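# Load aluminum blank into vise, tidy blanks and parts

## Task

Put a single plain gray aluminum blank flat across the two low loose bars inside the open vise, with both bars still standing upright; its long side must bear against the fixed jaw (the end block that has no hoses) and its short end against the work stop (the short rod between the jaws). Every finished part must lie flat in the black outfeed tray with its pocket facing up. Every other blank, whether aluminum or brass, must finish entirely on the infeed plate (the one with short pins), not stacked on another blank and not propped on a pin. Each blank must end either in its starting orientation on the plate or flipped upside down.

## Robot and tools

ROBOT. Two Franka FR3 arms, left_arm and right_arm, each carrying a Robotiq 140 gripper and a wrist camera. The right_arm fingers are rigid. The left_arm fingers can fold at a hinge: only a part held in the outer quarter of each pad (toward the fingertip) gets the full squeeze; deeper toward the palm a narrow part may be held loosely or dropped, and a wide one may be crushed harder than asked. Pushing a left fingertip into a surface folds it easily unless the fingers are fully closed, so avoid tip-first contact and re-check grips afterward.

FRAMES. Scene frame: origin on the table surface midway between the arms, +z up, +x out over the table, left_arm on the +y side. Calibrated bases in the scene frame: left_arm at (+0.008, +0.343, +0.030) m, quat_wxyz (+1.000, 0, 0, -0.008); right_arm at (+0.048, -0.439, +0.030) m, quat_wxyz (+1.000, 0, 0, -0.003). Both bases have +z up. Each arm's end_effector_position (m) and end_effector_quat_wxyz are in that arm's own base frame and may be off by a few cm. Gripper frame: fingers point along +z, open and close along y; end_effector_position is the midpoint between closed pads; fingertips extend about 33 mm past it for gaps up to 40 mm, only 9 mm when wide open.

ROW FORMAT. Every row is 20 numbers in [-1, 1]: ten for left_arm, then ten for right_arm. Each ten = 7 joint displacements in the order elbow, waist, upper arm roll, shoulder, wrist pitch, forearm roll, wrist roll; then gripper position, force_limit, speed. Joint numbers are scaled offsets from the Joint targets reported when the action starts (not from the previous row): 1.0 equals 1.427 rad for elbow, waist, upper arm roll, shoulder; 3.044 rad for forearm roll; 2.596 rad for wrist pitch; 3.91 rad for wrist roll. Sending 0 for all seven keeps an arm at its targets. Gripper numbers are absolute commands, not offsets; to leave a gripper alone, resend its last three values.

JOINT RANGES (rad): waist -2.901..2.901, shoulder -1.836..1.836, upper arm roll -2.901..2.901, elbow -3.077..-0.117, forearm roll -2.876..2.876, wrist pitch 0.440..4.622, wrist roll -3.051..3.051. An action asking any joint more than 0.018 rad beyond its end is refused for both arms; a badly formed call is refused whole. Passing an end under control is a torque fault, so stay more than 0.05 rad inside. Per control step a joint's target can lead its measured angle by at most 0.248 (first four joints), 0.677 (forearm roll), 0.715 (wrist pitch), 1.54 (wrist roll) rad; targets that would jump the gripper over 70 mm are scaled back.

GRIPPER VALUES. position: +1 wide open (140 mm), about -0.8 pads touch, -1 closes until blocked. force_limit at speed -1 on parts up to 40 mm: about 14 N at -1, 19 N just below 0, 40 N at 0, 58 N at +1. speed: about 30 mm/s at -1, 140 at 0, 250 at +1; a fast close from a centimetre or more away squeezes much harder (about 64 N at 0, 116 N at +1). After closing, object_status should read 2 (0 moving, 1 blocked while opening, 2 blocked while closing = holding, 3 reached target or pads met). To squeeze harder, raise force_limit and nudge position from -1 to -0.98 (or back); to soften, open and close slowly. position_measured counts: 3 open, ~75 = 100 mm, 139 = 60 mm, 200 = 20 mm, 230 pads touching.

TOOLS.
- execute_actions(actions, cameras): actions is a list of actions; each action is a list of up to 15 rows, one row per 1/30 s step, the last row repeated to fill 15 steps. An empty list just reports state. cameras picks images: cam_high, cam_left_wrist, cam_right_wrist (896x504); [] for none, omitted for all.
- move(target, speed, blend, blocking, cameras): target is one 20-number row or up to 15 rows, all displacements from the same current Joint targets; joints move together along paths. speed: rad/s for the joint with farthest to go, 0.01 to 2, default 0.5 (one value or one per target). blend: rad corner rounding per target. Moves do not avoid obstacles or the other arm; faster contact hits harder. Result adds a move: line (done, off_target, moving, held, fault, limits=held, worst joint error).
- wait(seconds 0 to 10); stop() brakes a running move; zoom_image(camera, region [x0,y0,x1,y1] pixels, max 504x504); clear_fault(arm) after a reported torque or force fault; read_manual(section="licences"); finished_scene(scene 1 or 2) ends the scene irreversibly.

RESULTS. Joint positions, Joint velocities, Joint targets (base for next offsets), Joint torques, External joint torques, Flange force (gripper x y z, includes held weight), Tool commands, object_status, position_measured, step readings. Notes like "joint sent to its limit", "joint command not followed", MOTOR HOT, OVER-TEMPERATURE FAULT.

AVOID. Contact torque limits: 35 N m waist and shoulder, 32 upper arm roll, 30 elbow, 12 for the three wrist joints; 40 N net external force per arm (held weight counts). Exceeding them, passing joint ends or overspeeding stops the arm until clear_fault; after a force fault while gripping something fixed, open first. Do not drop or release moving parts, slam, push hard, squeeze a part still resting on something, swing loads fast, or let the arms press on each other. Nothing may leave the table. Holding loads or stretched poses heats motors. Parts may be tugged briefly. Thinking time advances the simulation.

Each tool is called after "Emit:" in YAML: its name, and indented under it one key for each argument.

## Session

I'll start by looking at the scene.

Emit:
execute_actions:
  actions: []

Scene clock: 0.00 s.
left_arm: end_effector_position=(+0.1773, -0.2225, +0.2984) position_measured=3 object_status=3 end_effector_quat_wxyz=(-0.304, -0.357, +0.865, -0.182) | right_arm: end_effector_position=(+0.4602, +0.5841, +0.3235) position_measured=3 object_status=3 end_effector_quat_wxyz=(-0.361, +0.915, -0.176, -0.039)
Joint names: [elbow, waist, upper arm roll, shoulder, wrist pitch, forearm roll, wrist roll]
Joint positions: left_arm=[-2.711 -0.571 0.324 -0.837 1.675 -0.458 0.514] | right_arm=[-1.901 0.775 0.008 0.132 2.481 0.795 -0.941]
Joint velocities: within noise
Joint torques (N m): no reading
External joint torques (N m): no reading
Flange force (N): no reading
Joint targets: left_arm=[-2.711 -0.571 0.324 -0.837 1.675 -0.458 0.514] | right_arm=[-1.901 0.775 0.008 0.132 2.481 0.795 -0.941]
Tool commands: left_gripper/position=+1.0 left_gripper/force_limit=+1.0 left_gripper/speed=+1.0 right_gripper/position=+1.0 right_gripper/force_limit=+1.0 right_gripper/speed=+1.0

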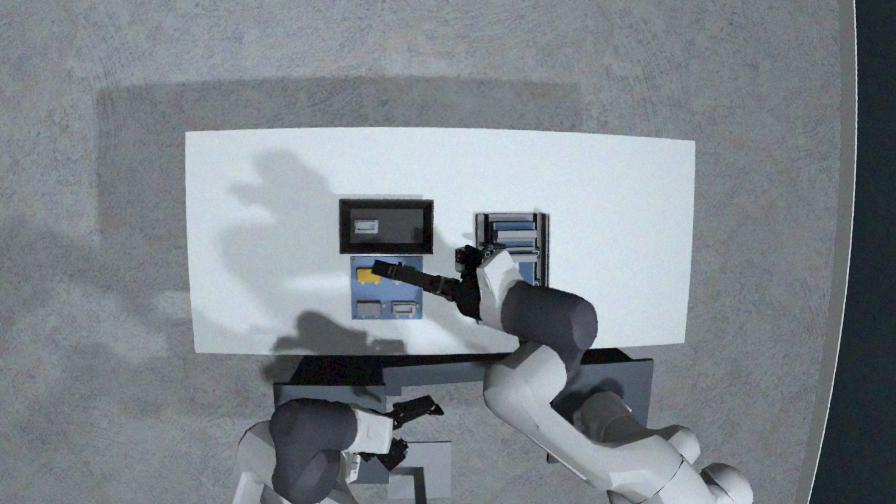

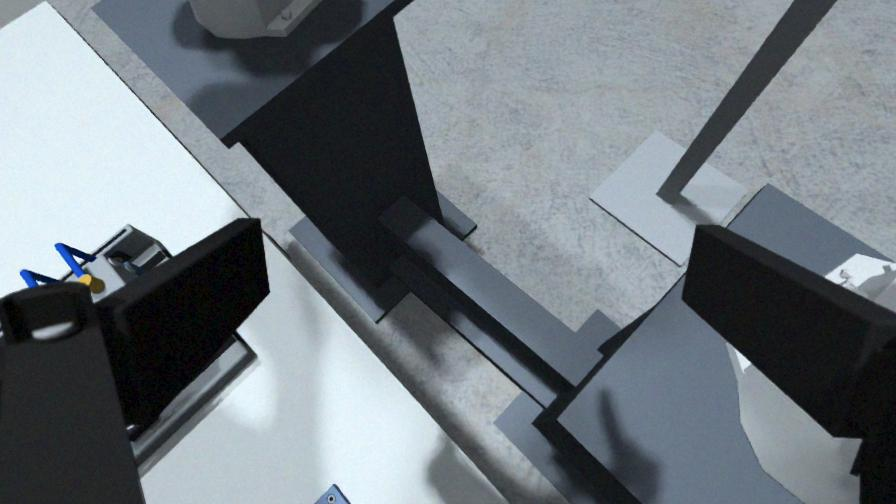

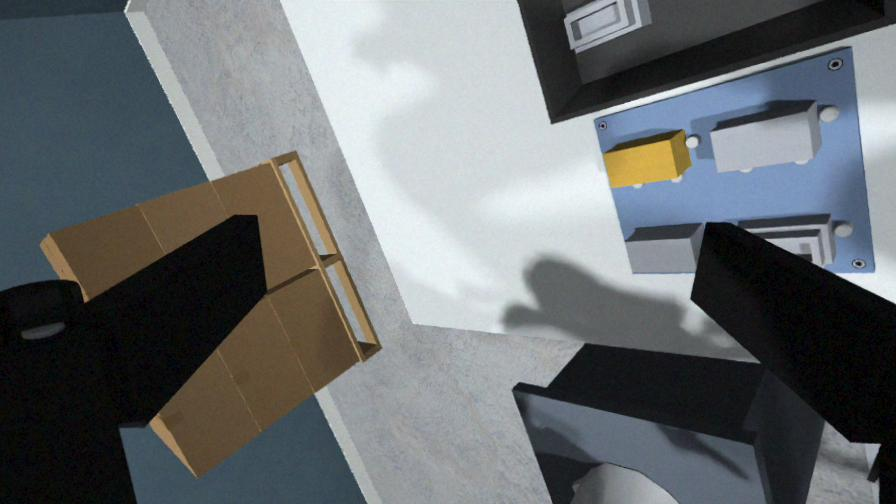

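Emit:
zoom_image:
  camera: "cam_high"
  region: [320, 180, 480, 340]

Emit:
zoom_image:
  camera: "cam_high"
  region: [440, 180, 600, 340]

Emit:
zoom_image:
  camera: "cam_right_wrist"
  region: [520, 0, 896, 300]

Emit:
zoom_image:
  camera: "cam_left_wrist"
  region: [0, 180, 380, 504]

Scaled by 3.150 from the camera's 896x504 image, which has a finer 1280x720 frame.

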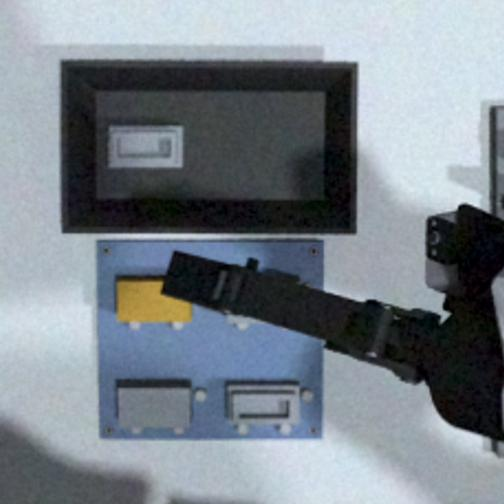

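Scaled by 3.150 from the camera's 896x504 image, which has a finer 1280x720 frame.

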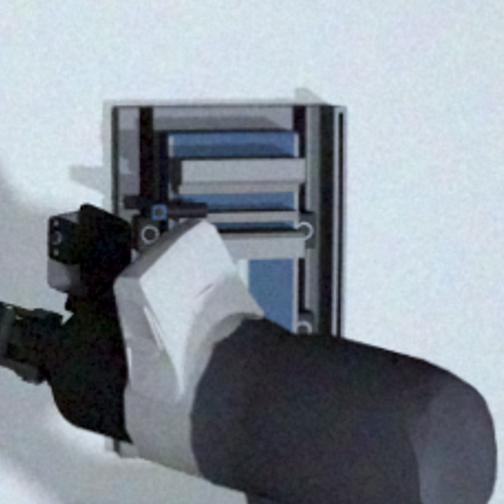

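Scaled by 1.340 from the camera's 896x504 image, which has a finer 1280x720 frame.

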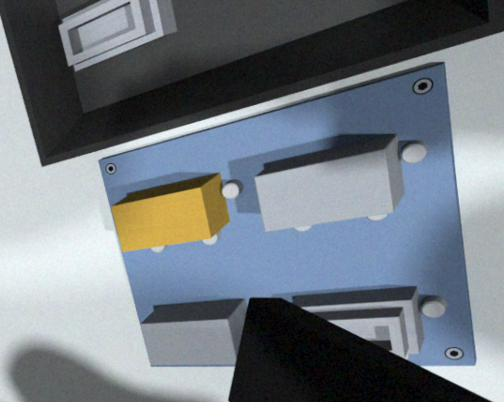

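Scaled by 1.326 from the camera's 896x504 image, which has a finer 1280x720 frame.

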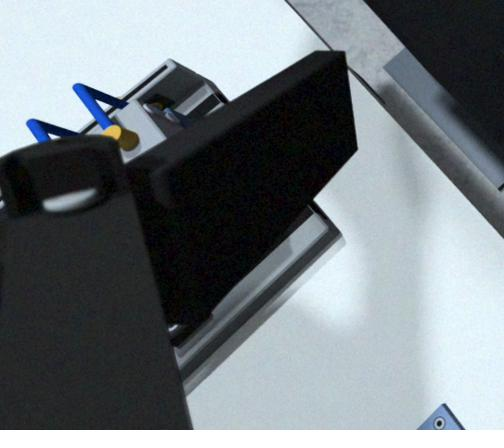

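Emit:
move:
  target: [0,0,0,0,0,0,0,1,1,1,-0.0371,-0.7533,-0.0056,-0.2299,-0.2785,-0.2612,0.1639,1,1,1]
  speed: 0.9

Scene clock: 63.47 s.
left_arm: end_effector_position=(+0.1773, -0.2225, +0.2984) position_measured=3 object_status=3 end_effector_quat_wxyz=(-0.304, -0.357, +0.865, -0.182) | right_arm: end_effector_position=(+0.4797, -0.1479, +0.3511) position_measured=3 object_status=3 end_effector_quat_wxyz=(-0.003, +0.708, -0.706, +0.002)
Joint positions: left_arm=[-2.711 -0.571 0.324 -0.837 1.675 -0.458 0.514] | right_arm=[-1.952 -0.299 -0.002 -0.196 1.762 0.003 -0.305]
Joint velocities: left_arm=[within noise] | right_arm=[0 0.001 0.001 0 0.001 0.001 0.005]
Joint torques (N m): left_arm=[23.51 0.62 -3.82 -3.24 1.39 -0.69 -0.04] | right_arm=[26.04 -0.36 0.87 -25.64 2.32 0.41 0.13]
External joint torques (N m): left_arm=[0.21 0.66 1.05 -0.31 0.11 0.14 -0.05] | right_arm=[1.14 -0.31 1.08 0.24 -0.31 -0.34 0.13]
Flange force (N): left_arm=[-1.6 1.9 -1.7] | right_arm=[0.3 -4.6 -3.8]
Joint targets: left_arm=[-2.711 -0.571 0.324 -0.837 1.675 -0.458 0.514] | right_arm=[-1.954 -0.300 0.000 -0.196 1.758 0.000 -0.300]
move: done
camera_calibration:
cam_left_wrist: T_world_to_cam=[[-0.72617, 0.680593, -0.0973203, 0.316222], [0.662717, 0.655254, -0.362558, 0.144601], [-0.182985, -0.327775, -0.926866, 0.378952], [0, 0, 0, 1]]
cam_right_wrist: T_world_to_cam=[[-0.999693, -0.0204982, -0.0139017, 0.490838], [-0.0240542, 0.937281, 0.347744, 0.0322064], [0.00590171, 0.347971, -0.937487, 0.513339], [0, 0, 0, 1]]

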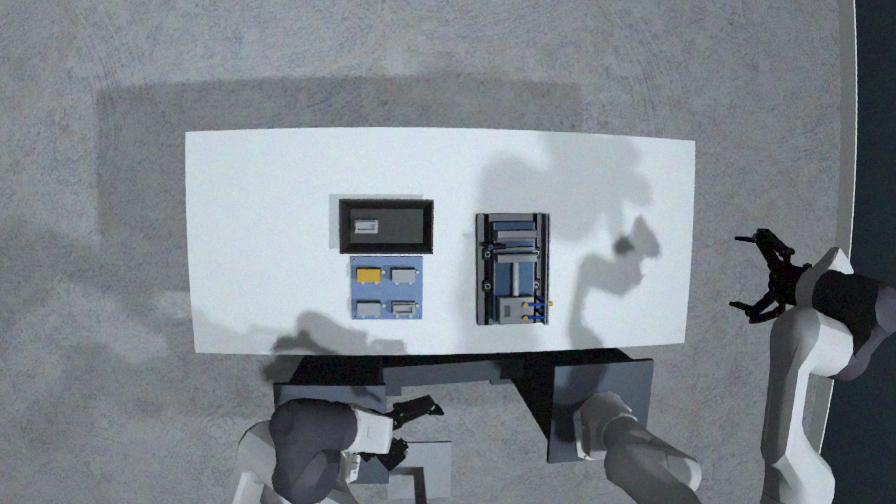

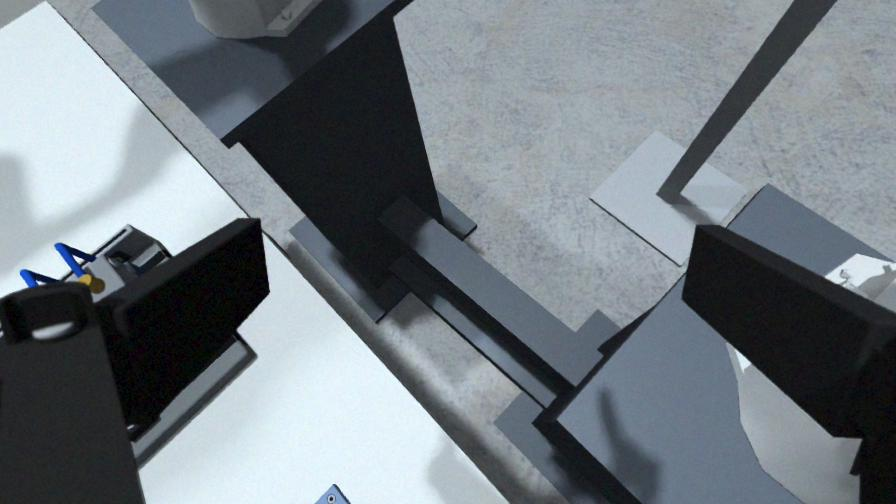

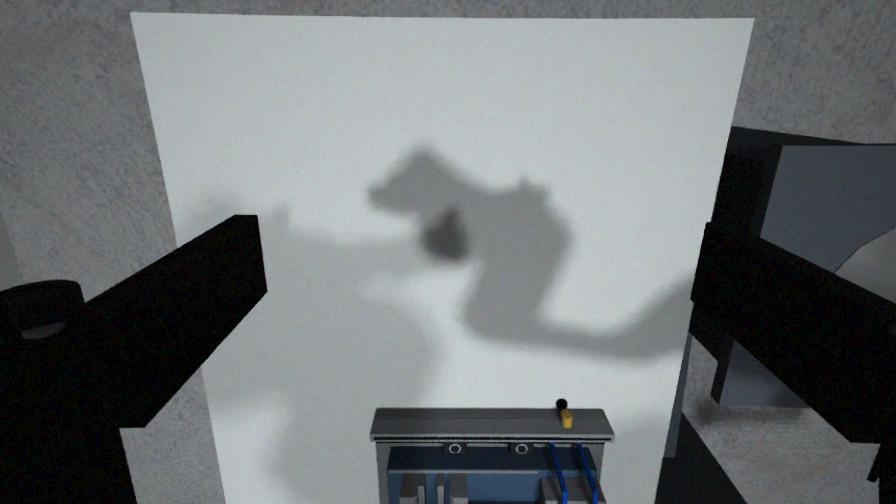

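Emit:
zoom_image:
  camera: "cam_high"
  region: [460, 200, 564, 335]

Emit:
zoom_image:
  camera: "cam_high"
  region: [330, 190, 440, 330]

Scaled by 3.733 from the camera's 896x504 image, which has a finer 1280x720 frame.

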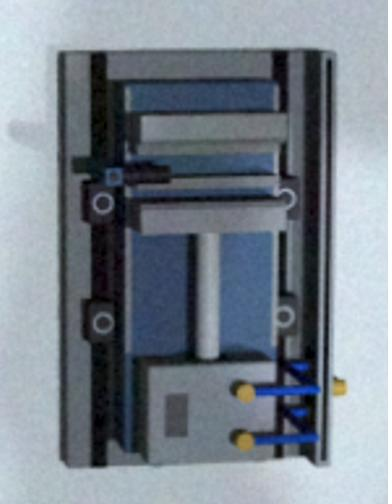

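Scaled by 3.600 from the camera's 896x504 image, which has a finer 1280x720 frame.

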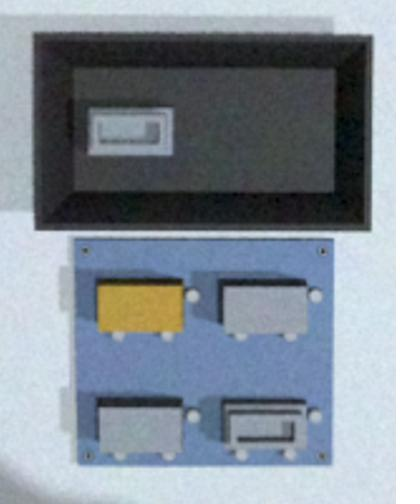

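Emit:
move:
  target: [0.7533,0.0350,-0.2270,0.6125,-0.0008,0.1505,-0.2688,1,1,1,0.0371,0.4674,0,0.1282,0.0501,0,0.1706,1,1,1]
  speed: 0.9

Scene clock: 93.47 s.
left_arm: end_effector_position=(+0.4959, -0.2860, +0.3706) position_measured=3 object_status=3 end_effector_quat_wxyz=(+0.002, +0.711, -0.703, +0.001) | right_arm: end_effector_position=(+0.5181, +0.2000, +0.2900) position_measured=3 object_status=3 end_effector_quat_wxyz=(+0.001, +0.708, -0.706, -0.002)
Joint positions: left_arm=[-1.638 -0.522 0.001 0.035 1.674 -0.004 -0.532] | right_arm=[-1.902 0.366 0.001 -0.014 1.884 0.002 0.363]
Joint velocities: left_arm=[0.001 0 -0.001 0 0 0.001 -0.007] | right_arm=[0.001 0.002 -0.001 0 0.002 0.001 0.006]
Joint torques (N m): left_arm=[24.91 0.96 0.57 -33.09 2.65 1.16 -0.24] | right_arm=[26.57 -0.33 0.42 -31.43 2.73 0.54 0.1]
External joint torques (N m): left_arm=[0.43 1.01 0.58 0.4 0.03 0.41 -0.24] | right_arm=[1.79 -0.33 0.43 0.66 0.2 -0.17 0.09]
Flange force (N): left_arm=[0.7 -3.1 -1.4] | right_arm=[-3.3 -7.8 -3.2]
Joint targets: left_arm=[-1.636 -0.521 0.000 0.036 1.673 0.000 -0.537] | right_arm=[-1.901 0.367 0.000 -0.014 1.888 0.000 0.367]
move: done
camera_calibration:
cam_left_wrist: T_world_to_cam=[[-0.999948, -0.0100633, 0.00141507, 0.499479], [-0.00900926, 0.942275, 0.334718, 0.15802], [-0.00470176, 0.334688, -0.942317, 0.590152], [0, 0, 0, 1]]
cam_right_wrist: T_world_to_cam=[[-0.999778, -0.0208238, -0.00324639, 0.532537], [-0.0206555, 0.937569, 0.347185, -0.273365], [-0.004186, 0.347174, -0.937791, 0.340237], [0, 0, 0, 1]]

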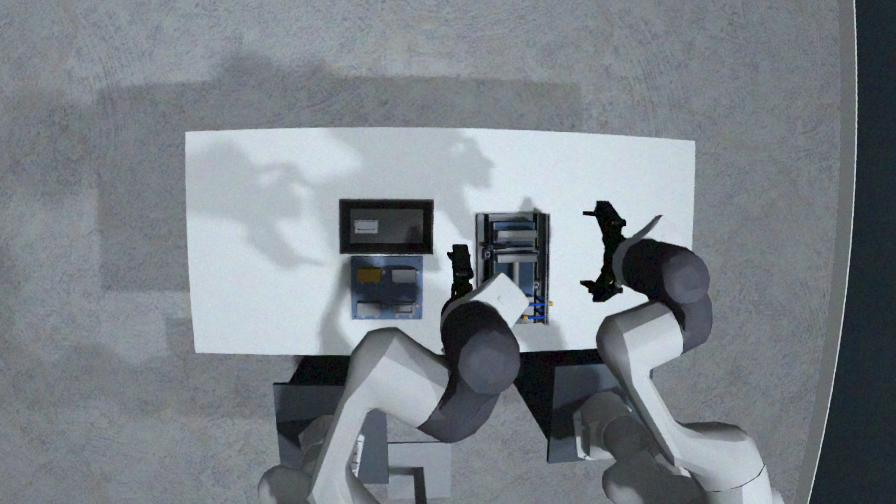

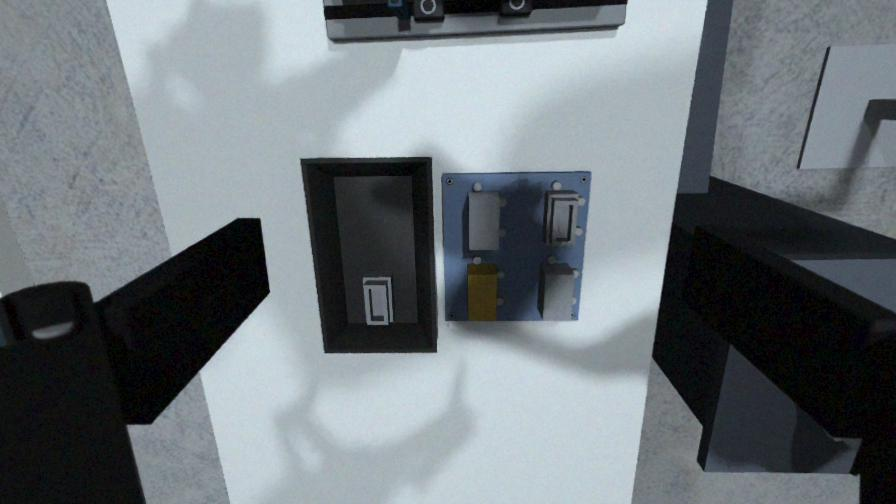

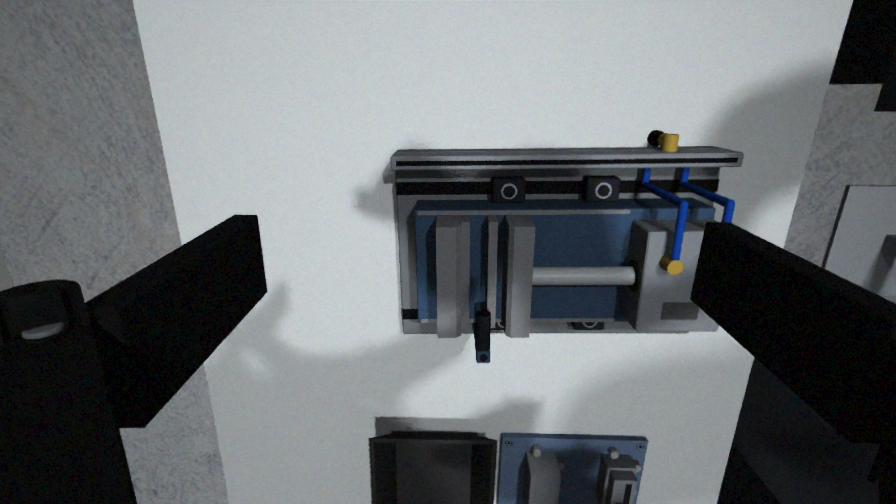

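Emit:
zoom_image:
  camera: "cam_right_wrist"
  region: [385, 130, 755, 345]

Emit:
zoom_image:
  camera: "cam_left_wrist"
  region: [290, 140, 610, 360]

Scaled by 1.362 from the camera's 896x504 image, which has a finer 1280x720 frame.

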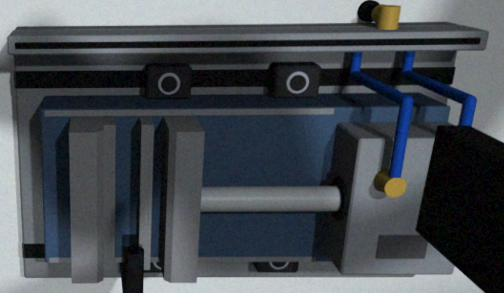

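Scaled by 1.575 from the camera's 896x504 image, which has a finer 1280x720 frame.

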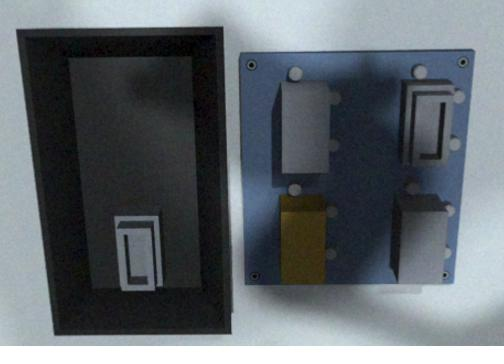

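Emit:
move:
  target: [0,0,0,0,0,0,0,1,1,1,-0.1212,0.0620,0,0.0060,0.0696,0,0.0226,1,1,1]
  speed: 0.5
  cameras: ["cam_right_wrist"]

Emit:
zoom_image:
  camera: "cam_right_wrist"
  region: [320, 120, 620, 370]

Scene clock: 108.60 s.
left_arm: end_effector_position=(+0.4960, -0.2860, +0.3707) position_measured=3 object_status=3 end_effector_quat_wxyz=(+0.001, +0.712, -0.703, +0.001) | right_arm: end_effector_position=(+0.4893, +0.2398, +0.2196) position_measured=3 object_status=3 end_effector_quat_wxyz=(+0.002, +0.708, -0.706, -0.002)
Joint positions: left_arm=[-1.637 -0.522 0.001 0.035 1.674 -0.004 -0.533] | right_arm=[-2.072 0.454 0.001 -0.004 2.064 0.002 0.451]
Joint velocities: left_arm=[within noise] | right_arm=[-0.001 -0.001 0.001 0.001 0.001 -0.001 0.007]
Joint torques (N m): left_arm=[24.74 0.92 0.56 -33.17 2.64 1.11 -0.21] | right_arm=[25.41 0.01 0.75 -32.02 2.71 0.5 0.08]
External joint torques (N m): left_arm=[0.26 0.85 0.46 0.35 0.02 0.34 -0.21] | right_arm=[1.16 -0.07 0.68 -0.04 0.19 -0.16 0.08]
Flange force (N): left_arm=[0.4 -2.3 -0.8] | right_arm=[-2.3 -3.2 -1.4]
Joint targets: left_arm=[-1.636 -0.521 0.000 0.036 1.673 0.000 -0.537] | right_arm=[-2.074 0.455 0.000 -0.005 2.069 0.000 0.456]
move: done
camera_calibration:
cam_right_wrist: T_world_to_cam=[[-0.999793, -0.0201324, -0.00304445, 0.504161], [-0.0199394, 0.937793, 0.346622, -0.287118], [-0.00412326, 0.346611, -0.938, 0.260461], [0, 0, 0, 1]]
Images, in order: cam_right_wrist.

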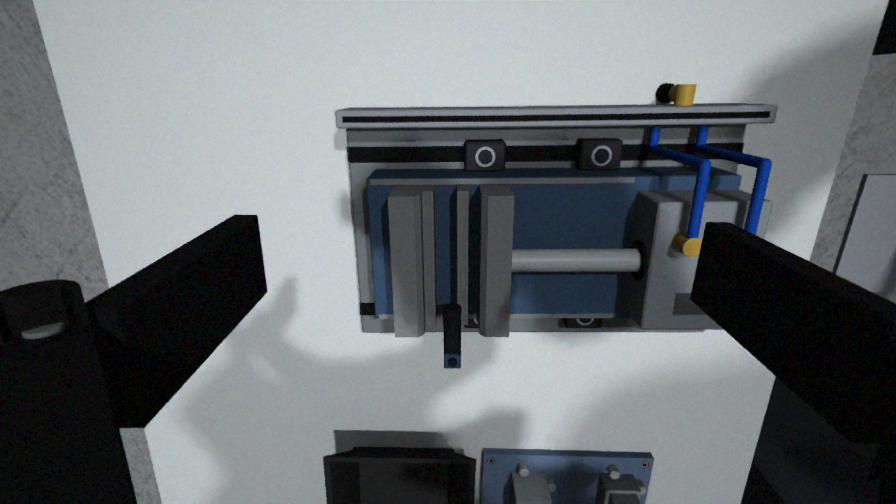

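Scaled by 1.680 from the camera's 896x504 image, which has a finer 1280x720 frame.

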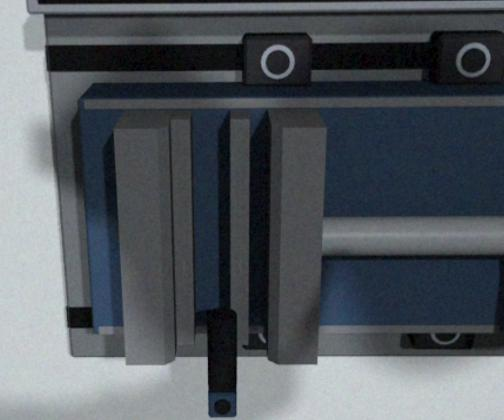

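Emit:
zoom_image:
  camera: "cam_right_wrist"
  region: [375, 170, 525, 260]

Emit:
zoom_image:
  camera: "cam_right_wrist"
  region: [375, 290, 525, 380]

Scaled by 3.360 from the camera's 896x504 image, which has a finer 1280x720 frame.

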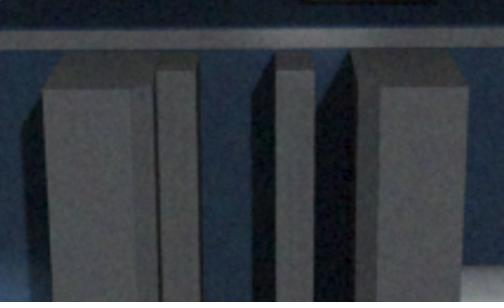

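Scaled by 3.360 from the camera's 896x504 image, which has a finer 1280x720 frame.

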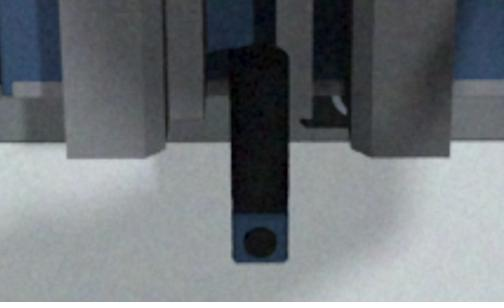

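Emit:
move:
  target: [-0.6893,-0.1303,0,-0.1055,0.5292,0,0.5391,1,1,1,-0.1809,-0.3189,0,-0.2188,-0.0209,0,-0.1166,1,1,1]
  speed: 0.9
  cameras: ["cam_left_wrist"]

Scene clock: 206.40 s.
left_arm: end_effector_position=(+0.4419, -0.3752, +0.1677) position_measured=3 object_status=3 end_effector_quat_wxyz=(+0.249, +0.329, +0.906, -0.093) | right_arm: end_effector_position=(+0.4519, +0.0014, +0.2505) position_measured=3 object_status=3 end_effector_quat_wxyz=(-0.002, +0.706, -0.708, +0.001)
Joint positions: left_arm=[-2.618 -0.705 0.001 -0.112 3.044 -0.003 1.566] | right_arm=[-2.33 0.002 0 -0.316 2.019 0.002 0.003]
Joint velocities: left_arm=[0 -0.001 0 -0.001 0 0.001 0.004] | right_arm=[within noise]
Joint torques (N m): left_arm=[20.57 0.21 0.67 -25.1 3.73 0.76 0.04] | right_arm=[25.72 -0.78 0.37 -21.34 2.32 0.51 -0.29]
External joint torques (N m): left_arm=[-0.29 0.28 0.85 -0.35 0.34 0.26 0.05] | right_arm=[1.03 -0.72 0.71 0.06 -0.29 -0.17 -0.29]
Flange force (N): left_arm=[1.9 1.4 -0.8] | right_arm=[0.3 -3.2 -2.7]
Joint targets: left_arm=[-2.619 -0.707 0.000 -0.114 3.047 0.000 1.571] | right_arm=[-2.332 0.000 0.000 -0.317 2.015 0.000 0.000]
move: done
camera_calibration:
cam_left_wrist: T_world_to_cam=[[0.64261, 0.766187, -0.00314555, 0.011033], [0.487781, -0.405935, 0.772843, -0.489358], [0.590865, -0.498171, -0.63459, -0.198679], [0, 0, 0, 1]]
Images, in order: cam_left_wrist.

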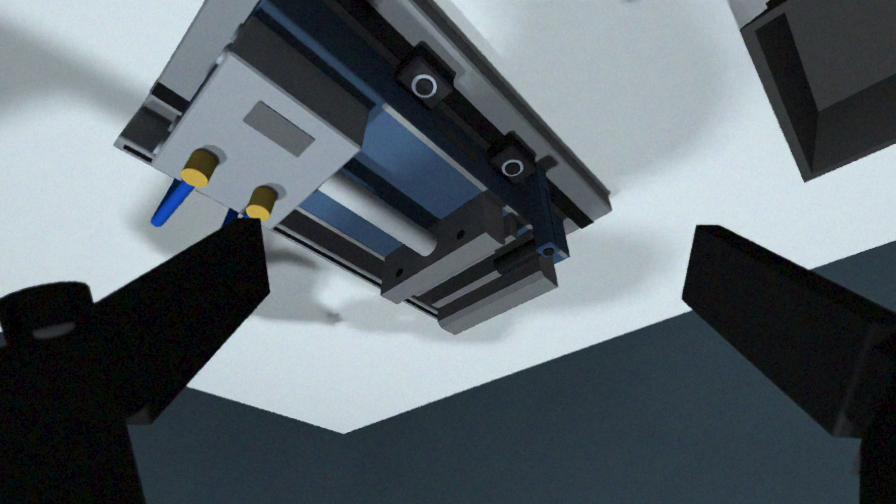

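Emit:
zoom_image:
  camera: "cam_left_wrist"
  region: [370, 130, 630, 345]

Emit:
zoom_image:
  camera: "cam_left_wrist"
  region: [460, 180, 600, 320]

Scaled by 1.938 from the camera's 896x504 image, which has a finer 1280x720 frame.

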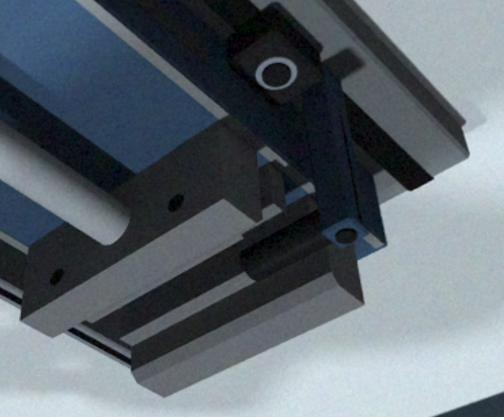

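Scaled by 3.600 from the camera's 896x504 image, which has a finer 1280x720 frame.

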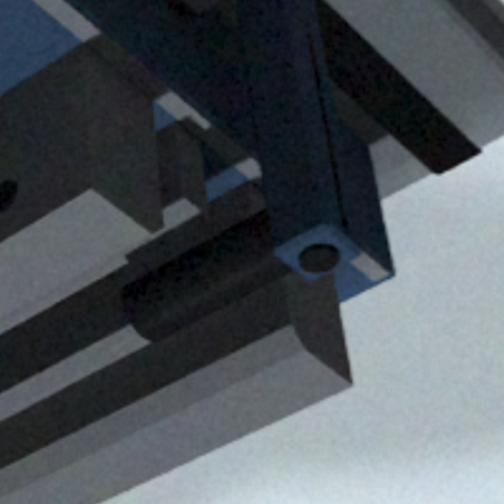

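Emit:
zoom_image:
  camera: "cam_left_wrist"
  region: [485, 195, 565, 255]

Emit:
zoom_image:
  camera: "cam_left_wrist"
  region: [430, 250, 510, 340]

Scaled by 6.300 from the camera's 896x504 image, which has a finer 1280x720 frame.

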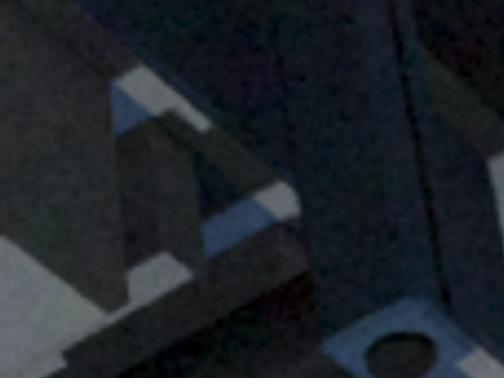

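Scaled by 5.600 from the camera's 896x504 image, which has a finer 1280x720 frame.

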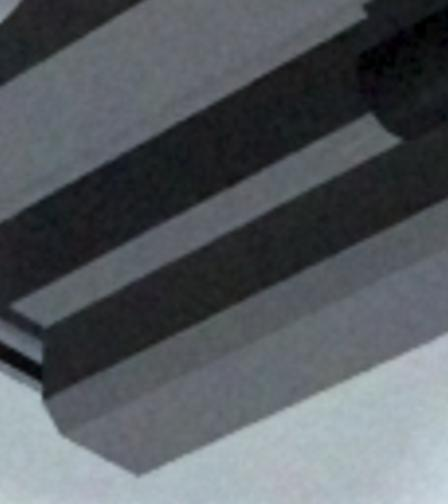

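Emit:
move:
  target: [0.1655,0.0855,0,-0.0836,-0.3457,0,-0.5555,1,1,1,0.2666,0.4186,0,0.3152,0.0267,0,-0.6522,1,1,1]
  speed: 1.0
  cameras: ["cam_left_wrist", "cam_right_wrist"]

Scene clock: 266.43 s.
left_arm: end_effector_position=(+0.3840, -0.2555, +0.1985) position_measured=3 object_status=3 end_effector_quat_wxyz=(+0.002, +0.711, -0.703, -0.001) | right_arm: end_effector_position=(+0.4834, +0.3291, +0.1999) position_measured=3 object_status=3 end_effector_quat_wxyz=(-0.001, +0.707, +0.707, -0.002)
Joint positions: left_arm=[-2.385 -0.586 0.001 -0.232 2.151 -0.003 -0.596] | right_arm=[-1.953 0.596 0.001 0.131 2.08 0.002 -2.546]
Joint velocities: left_arm=[0 0 0 0.001 0 0 -0.005] | right_arm=[-0.001 0 0 0 0 0 -0.006]
Joint torques (N m): left_arm=[24.15 0.97 0.63 -23.74 2.54 0.93 -0.3] | right_arm=[25.91 -0.04 0.9 -35.53 2.77 0.65 -0.17]
External joint torques (N m): left_arm=[0.48 1.04 0.91 -0.4 -0.06 0.28 -0.3] | right_arm=[1.63 0.05 0.85 1.09 0.19 -0.17 -0.17]
Flange force (N): left_arm=[-1.1 -1.1 -1.4] | right_arm=[5.6 7.5 -1.0]
Joint targets: left_arm=[-2.383 -0.585 0.000 -0.233 2.149 0.000 -0.601] | right_arm=[-1.951 0.597 0.000 0.133 2.084 0.000 -2.551]
move: done
camera_calibration:
cam_left_wrist: T_world_to_cam=[[-0.999924, -0.0115701, 0.00425947, 0.387179], [-0.0094555, 0.941348, 0.337306, 0.185249], [-0.00791232, 0.33724, -0.941386, 0.418929], [0, 0, 0, 1]]
cam_right_wrist: T_world_to_cam=[[0.999783, 0.0170031, -0.012048, -0.477062], [0.0201288, -0.937597, 0.347142, 0.233545], [-0.00539369, -0.347309, -0.937735, 0.439939], [0, 0, 0, 1]]
Images, in order: cam_left_wrist, cam_right_wrist.

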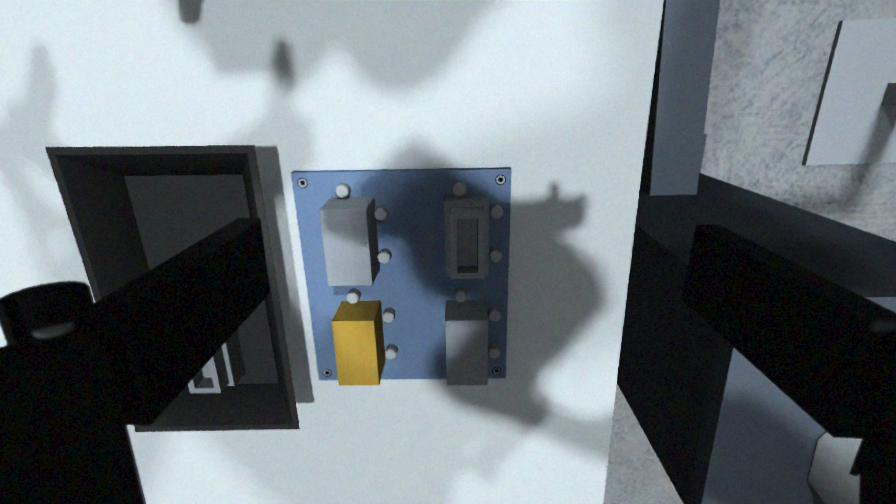

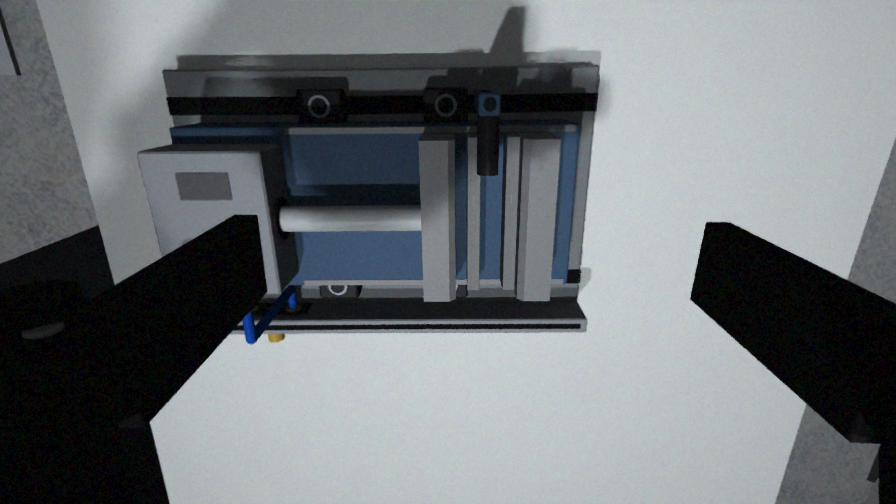

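Emit:
zoom_image:
  camera: "cam_right_wrist"
  region: [400, 85, 580, 205]

Emit:
zoom_image:
  camera: "cam_right_wrist"
  region: [400, 195, 580, 315]

Emit:
zoom_image:
  camera: "cam_left_wrist"
  region: [430, 165, 550, 285]

Emit:
zoom_image:
  camera: "cam_left_wrist"
  region: [300, 165, 440, 305]

Scaled by 2.800 from the camera's 896x504 image, which has a finer 1280x720 frame.

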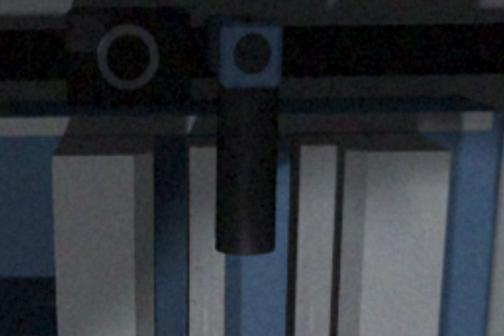

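Scaled by 2.800 from the camera's 896x504 image, which has a finer 1280x720 frame.

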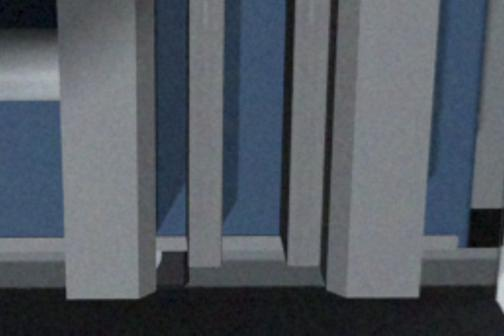

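Scaled by 4.200 from the camera's 896x504 image, which has a finer 1280x720 frame.

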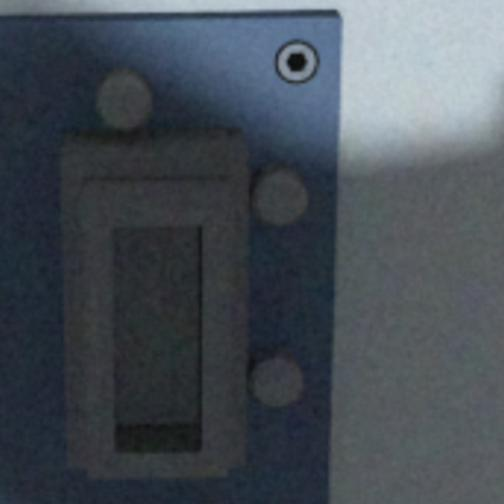

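Scaled by 3.600 from the camera's 896x504 image, which has a finer 1280x720 frame.

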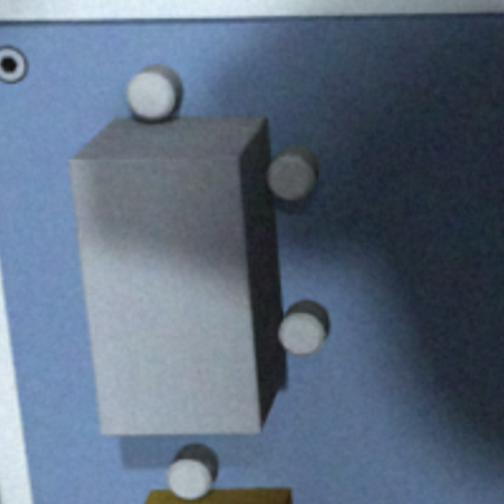

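Emit:
zoom_image:
  camera: "cam_left_wrist"
  region: [180, 300, 300, 400]

Emit:
zoom_image:
  camera: "cam_left_wrist"
  region: [430, 280, 520, 390]

Scaled by 4.200 from the camera's 896x504 image, which has a finer 1280x720 frame.

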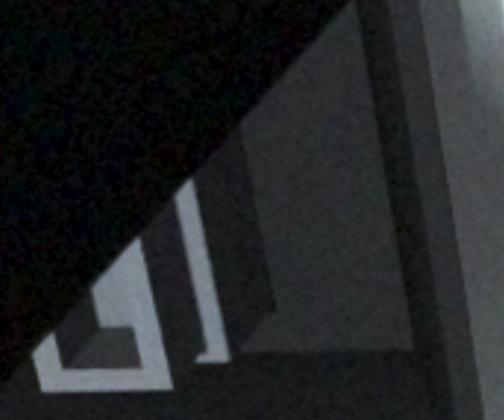

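Scaled by 4.582 from the camera's 896x504 image, which has a finer 1280x720 frame.

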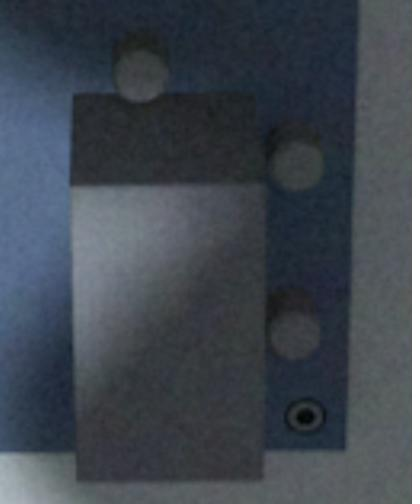

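Emit:
move:
  target: [-0.1566,0.0667,0,0.0460,0.1118,0,0.0233,-0.1,-0.05,0,0,0,0,0,0,0,0,1,1,1]
  speed: 0.5
  cameras: ["cam_left_wrist"]

Scene clock: 372.10 s.
left_arm: end_effector_position=(+0.3769, -0.2020, +0.1004) position_measured=141 object_status=3 end_effector_quat_wxyz=(+0.001, +0.716, -0.698, +0.000) | right_arm: end_effector_position=(+0.4836, +0.3292, +0.2001) position_measured=3 object_status=3 end_effector_quat_wxyz=(-0.001, +0.706, +0.708, -0.002)
Joint positions: left_arm=[-2.606 -0.491 0 -0.168 2.437 -0.003 -0.515] | right_arm=[-1.953 0.596 0.001 0.131 2.08 0.002 -2.548]
Joint velocities: left_arm=[0 -0.001 -0.001 0.001 0.001 0 0.006] | right_arm=[within noise]
Joint torques (N m): left_arm=[20.77 0.99 0.71 -22.82 2.84 0.78 0.1] | right_arm=[25.81 -0.01 0.91 -35.61 2.72 0.68 -0.27]
External joint torques (N m): left_arm=[-0.19 0.93 0.8 0.05 0.23 0.28 0.1] | right_arm=[1.72 0.1 0.87 0.75 0.16 -0.15 -0.26]
Flange force (N): left_arm=[-2.3 -0.7 0.9] | right_arm=[5.1 7.1 -1.5]
Joint targets: left_arm=[-2.607 -0.489 0.000 -0.168 2.439 0.000 -0.510] | right_arm=[-1.951 0.597 0.000 0.133 2.084 0.000 -2.551]
move: done
camera_calibration:
cam_left_wrist: T_world_to_cam=[[-0.999671, -0.0254762, 0.00300882, 0.378272], [-0.0229681, 0.941099, 0.33735, 0.173016], [-0.011426, 0.33717, -0.941375, 0.309814], [0, 0, 0, 1]]
Images, in order: cam_left_wrist.

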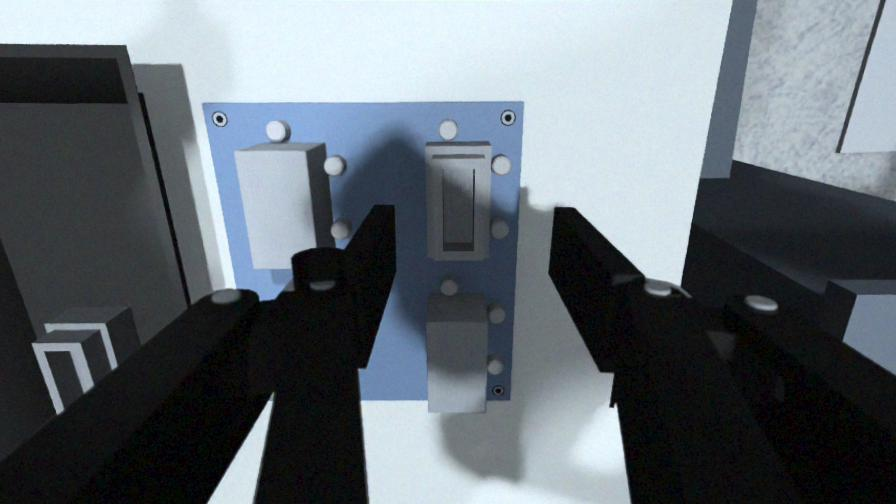

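Emit:
zoom_image:
  camera: "cam_left_wrist"
  region: [400, 110, 540, 280]

Emit:
zoom_image:
  camera: "cam_left_wrist"
  region: [0, 260, 180, 420]

Emit:
zoom_image:
  camera: "cam_left_wrist"
  region: [190, 90, 370, 290]

Scaled by 2.965 from the camera's 896x504 image, which has a finer 1280x720 frame.

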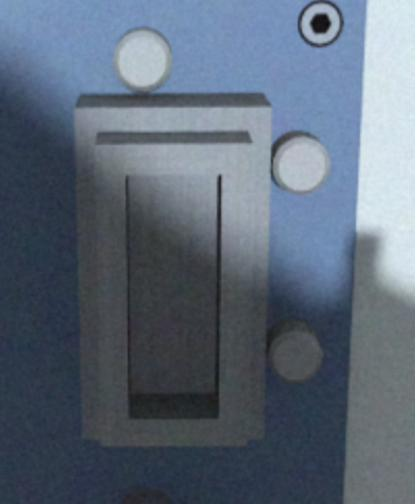

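Scaled by 2.800 from the camera's 896x504 image, which has a finer 1280x720 frame.

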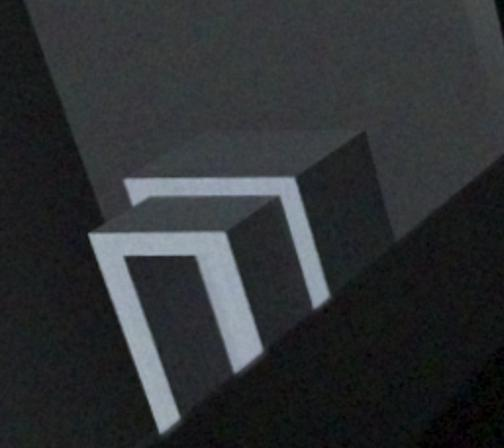

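Scaled by 2.520 from the camera's 896x504 image, which has a finer 1280x720 frame.

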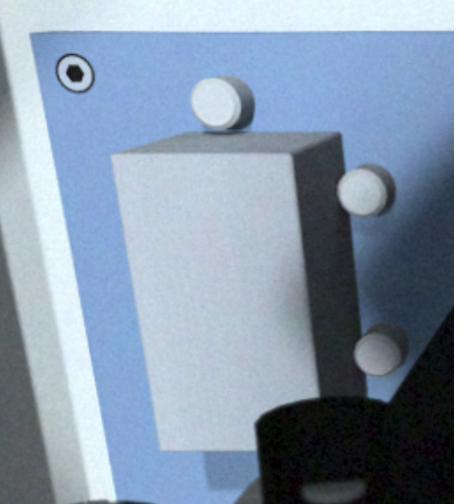

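Emit:
move:
  target: [-0.0092,0.0087,0,0.0641,0.0402,0,0.0009,-0.1,-0.05,0,0,0,0,0,0,0,0,1,1,1]
  speed: 0.3
  cameras: ["cam_left_wrist"]

Emit:
zoom_image:
  camera: "cam_left_wrist"
  region: [350, 90, 610, 300]

Scene clock: 431.67 s.
left_arm: end_effector_position=(+0.3817, -0.1985, +0.0655) position_measured=141 object_status=3 end_effector_quat_wxyz=(+0.001, +0.719, -0.695, +0.000) | right_arm: end_effector_position=(+0.4837, +0.3293, +0.2001) position_measured=3 object_status=3 end_effector_quat_wxyz=(-0.001, +0.706, +0.708, -0.002)
Joint positions: left_arm=[-2.619 -0.479 0 -0.078 2.541 -0.003 -0.51] | right_arm=[-1.952 0.596 0.001 0.131 2.08 0.002 -2.548]
Joint velocities: left_arm=[0 0 -0.001 0 0.005 0 0.001] | right_arm=[within noise]
Joint torques (N m): left_arm=[19.58 0.97 0.74 -24.12 3 0.69 0.13] | right_arm=[25.78 -0.1 0.93 -35.63 2.7 0.66 -0.21]
External joint torques (N m): left_arm=[0.03 0.93 0.77 0.53 0.4 0.25 0.13] | right_arm=[1.58 -0.09 0.8 0.87 0.13 -0.17 -0.21]
Flange force (N): left_arm=[-1.4 -2.3 2.5] | right_arm=[4.9 7.0 -1.2]
Joint targets: left_arm=[-2.620 -0.477 0.000 -0.076 2.544 0.000 -0.506] | right_arm=[-1.951 0.597 0.000 0.133 2.084 0.000 -2.551]
move: done
camera_calibration:
cam_left_wrist: T_world_to_cam=[[-0.999451, -0.0330053, 0.00283298, 0.381771], [-0.0301124, 0.940825, 0.337551, 0.184198], [-0.0138063, 0.33728, -0.941303, 0.276764], [0, 0, 0, 1]]
Images, in order: cam_left_wrist.

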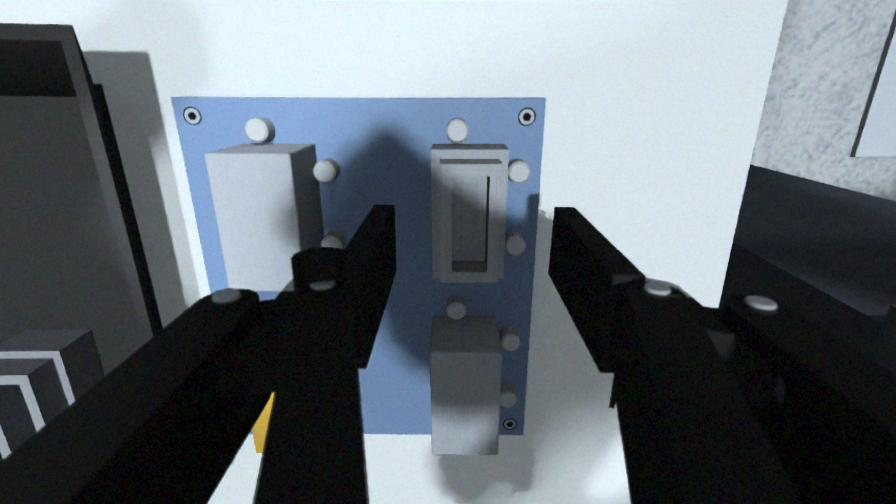

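Scaled by 1.938 from the camera's 896x504 image, which has a finer 1280x720 frame.

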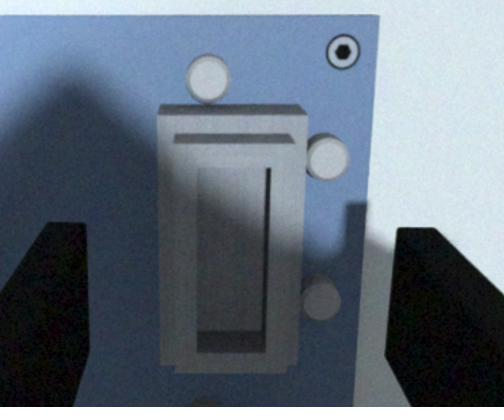

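Emit:
move:
  target: [-0.0076,0.0003,0,0.0519,0.0327,0,-0.0002,-0.1,-0.05,0,0,0,0,0,0,0,0,1,1,1]
  speed: 0.1
  cameras: ["cam_left_wrist"]

Emit:
zoom_image:
  camera: "cam_left_wrist"
  region: [350, 100, 610, 310]

Scene clock: 449.10 s.
left_arm: end_effector_position=(+0.3819, -0.1982, +0.0374) position_measured=141 object_status=3 end_effector_quat_wxyz=(+0.001, +0.719, -0.695, +0.000) | right_arm: end_effector_position=(+0.4837, +0.3293, +0.2001) position_measured=3 object_status=3 end_effector_quat_wxyz=(-0.001, +0.706, +0.708, -0.001)
Joint positions: left_arm=[-2.63 -0.478 0 -0.004 2.625 -0.003 -0.509] | right_arm=[-1.952 0.596 0.001 0.131 2.08 0.002 -2.548]
Joint velocities: left_arm=[0 -0.001 0 0.001 0.004 0 0] | right_arm=[within noise]
Joint torques (N m): left_arm=[18.12 0.98 0.8 -25.39 3.09 0.64 0.09] | right_arm=[25.75 -0.05 0.84 -35.73 2.69 0.7 -0.21]
External joint torques (N m): left_arm=[-0.19 0.98 0.8 0.62 0.48 0.26 0.09] | right_arm=[1.47 -0.16 0.6 0.94 0.12 -0.14 -0.21]
Flange force (N): left_arm=[-1.7 -1.6 3.2] | right_arm=[4.6 7.0 -1.0]
Joint targets: left_arm=[-2.631 -0.477 0.000 -0.002 2.629 0.000 -0.507] | right_arm=[-1.951 0.597 0.000 0.133 2.084 0.000 -2.551]
move: done
camera_calibration:
cam_left_wrist: T_world_to_cam=[[-0.999445, -0.0332498, 0.00215871, 0.381985], [-0.0305714, 0.940845, 0.337455, 0.193659], [-0.0132513, 0.337201, -0.941339, 0.249993], [0, 0, 0, 1]]
Images, in order: cam_left_wrist.

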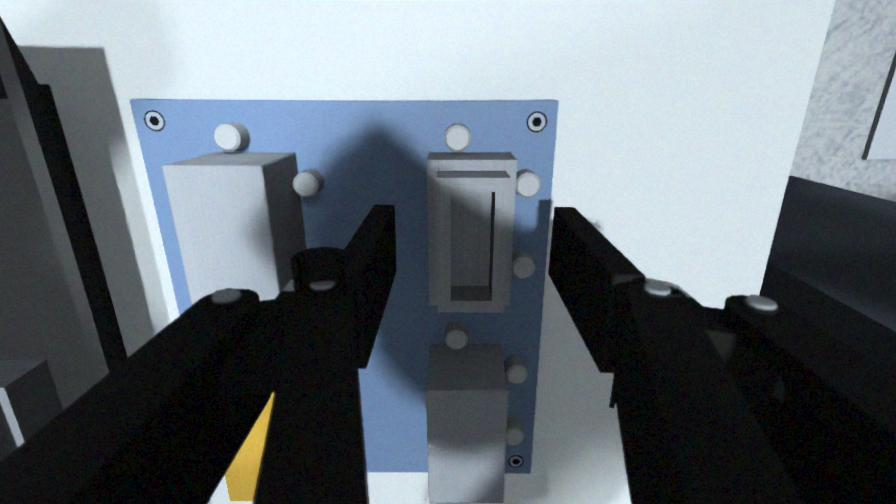

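Scaled by 1.938 from the camera's 896x504 image, which has a finer 1280x720 frame.

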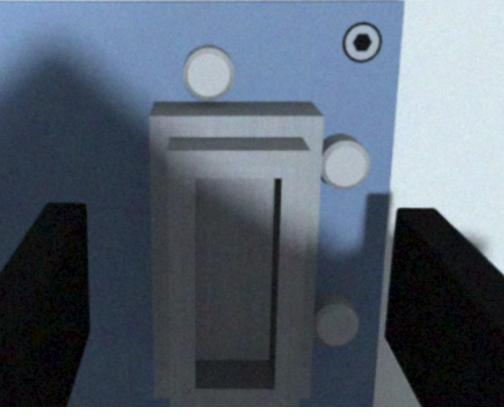

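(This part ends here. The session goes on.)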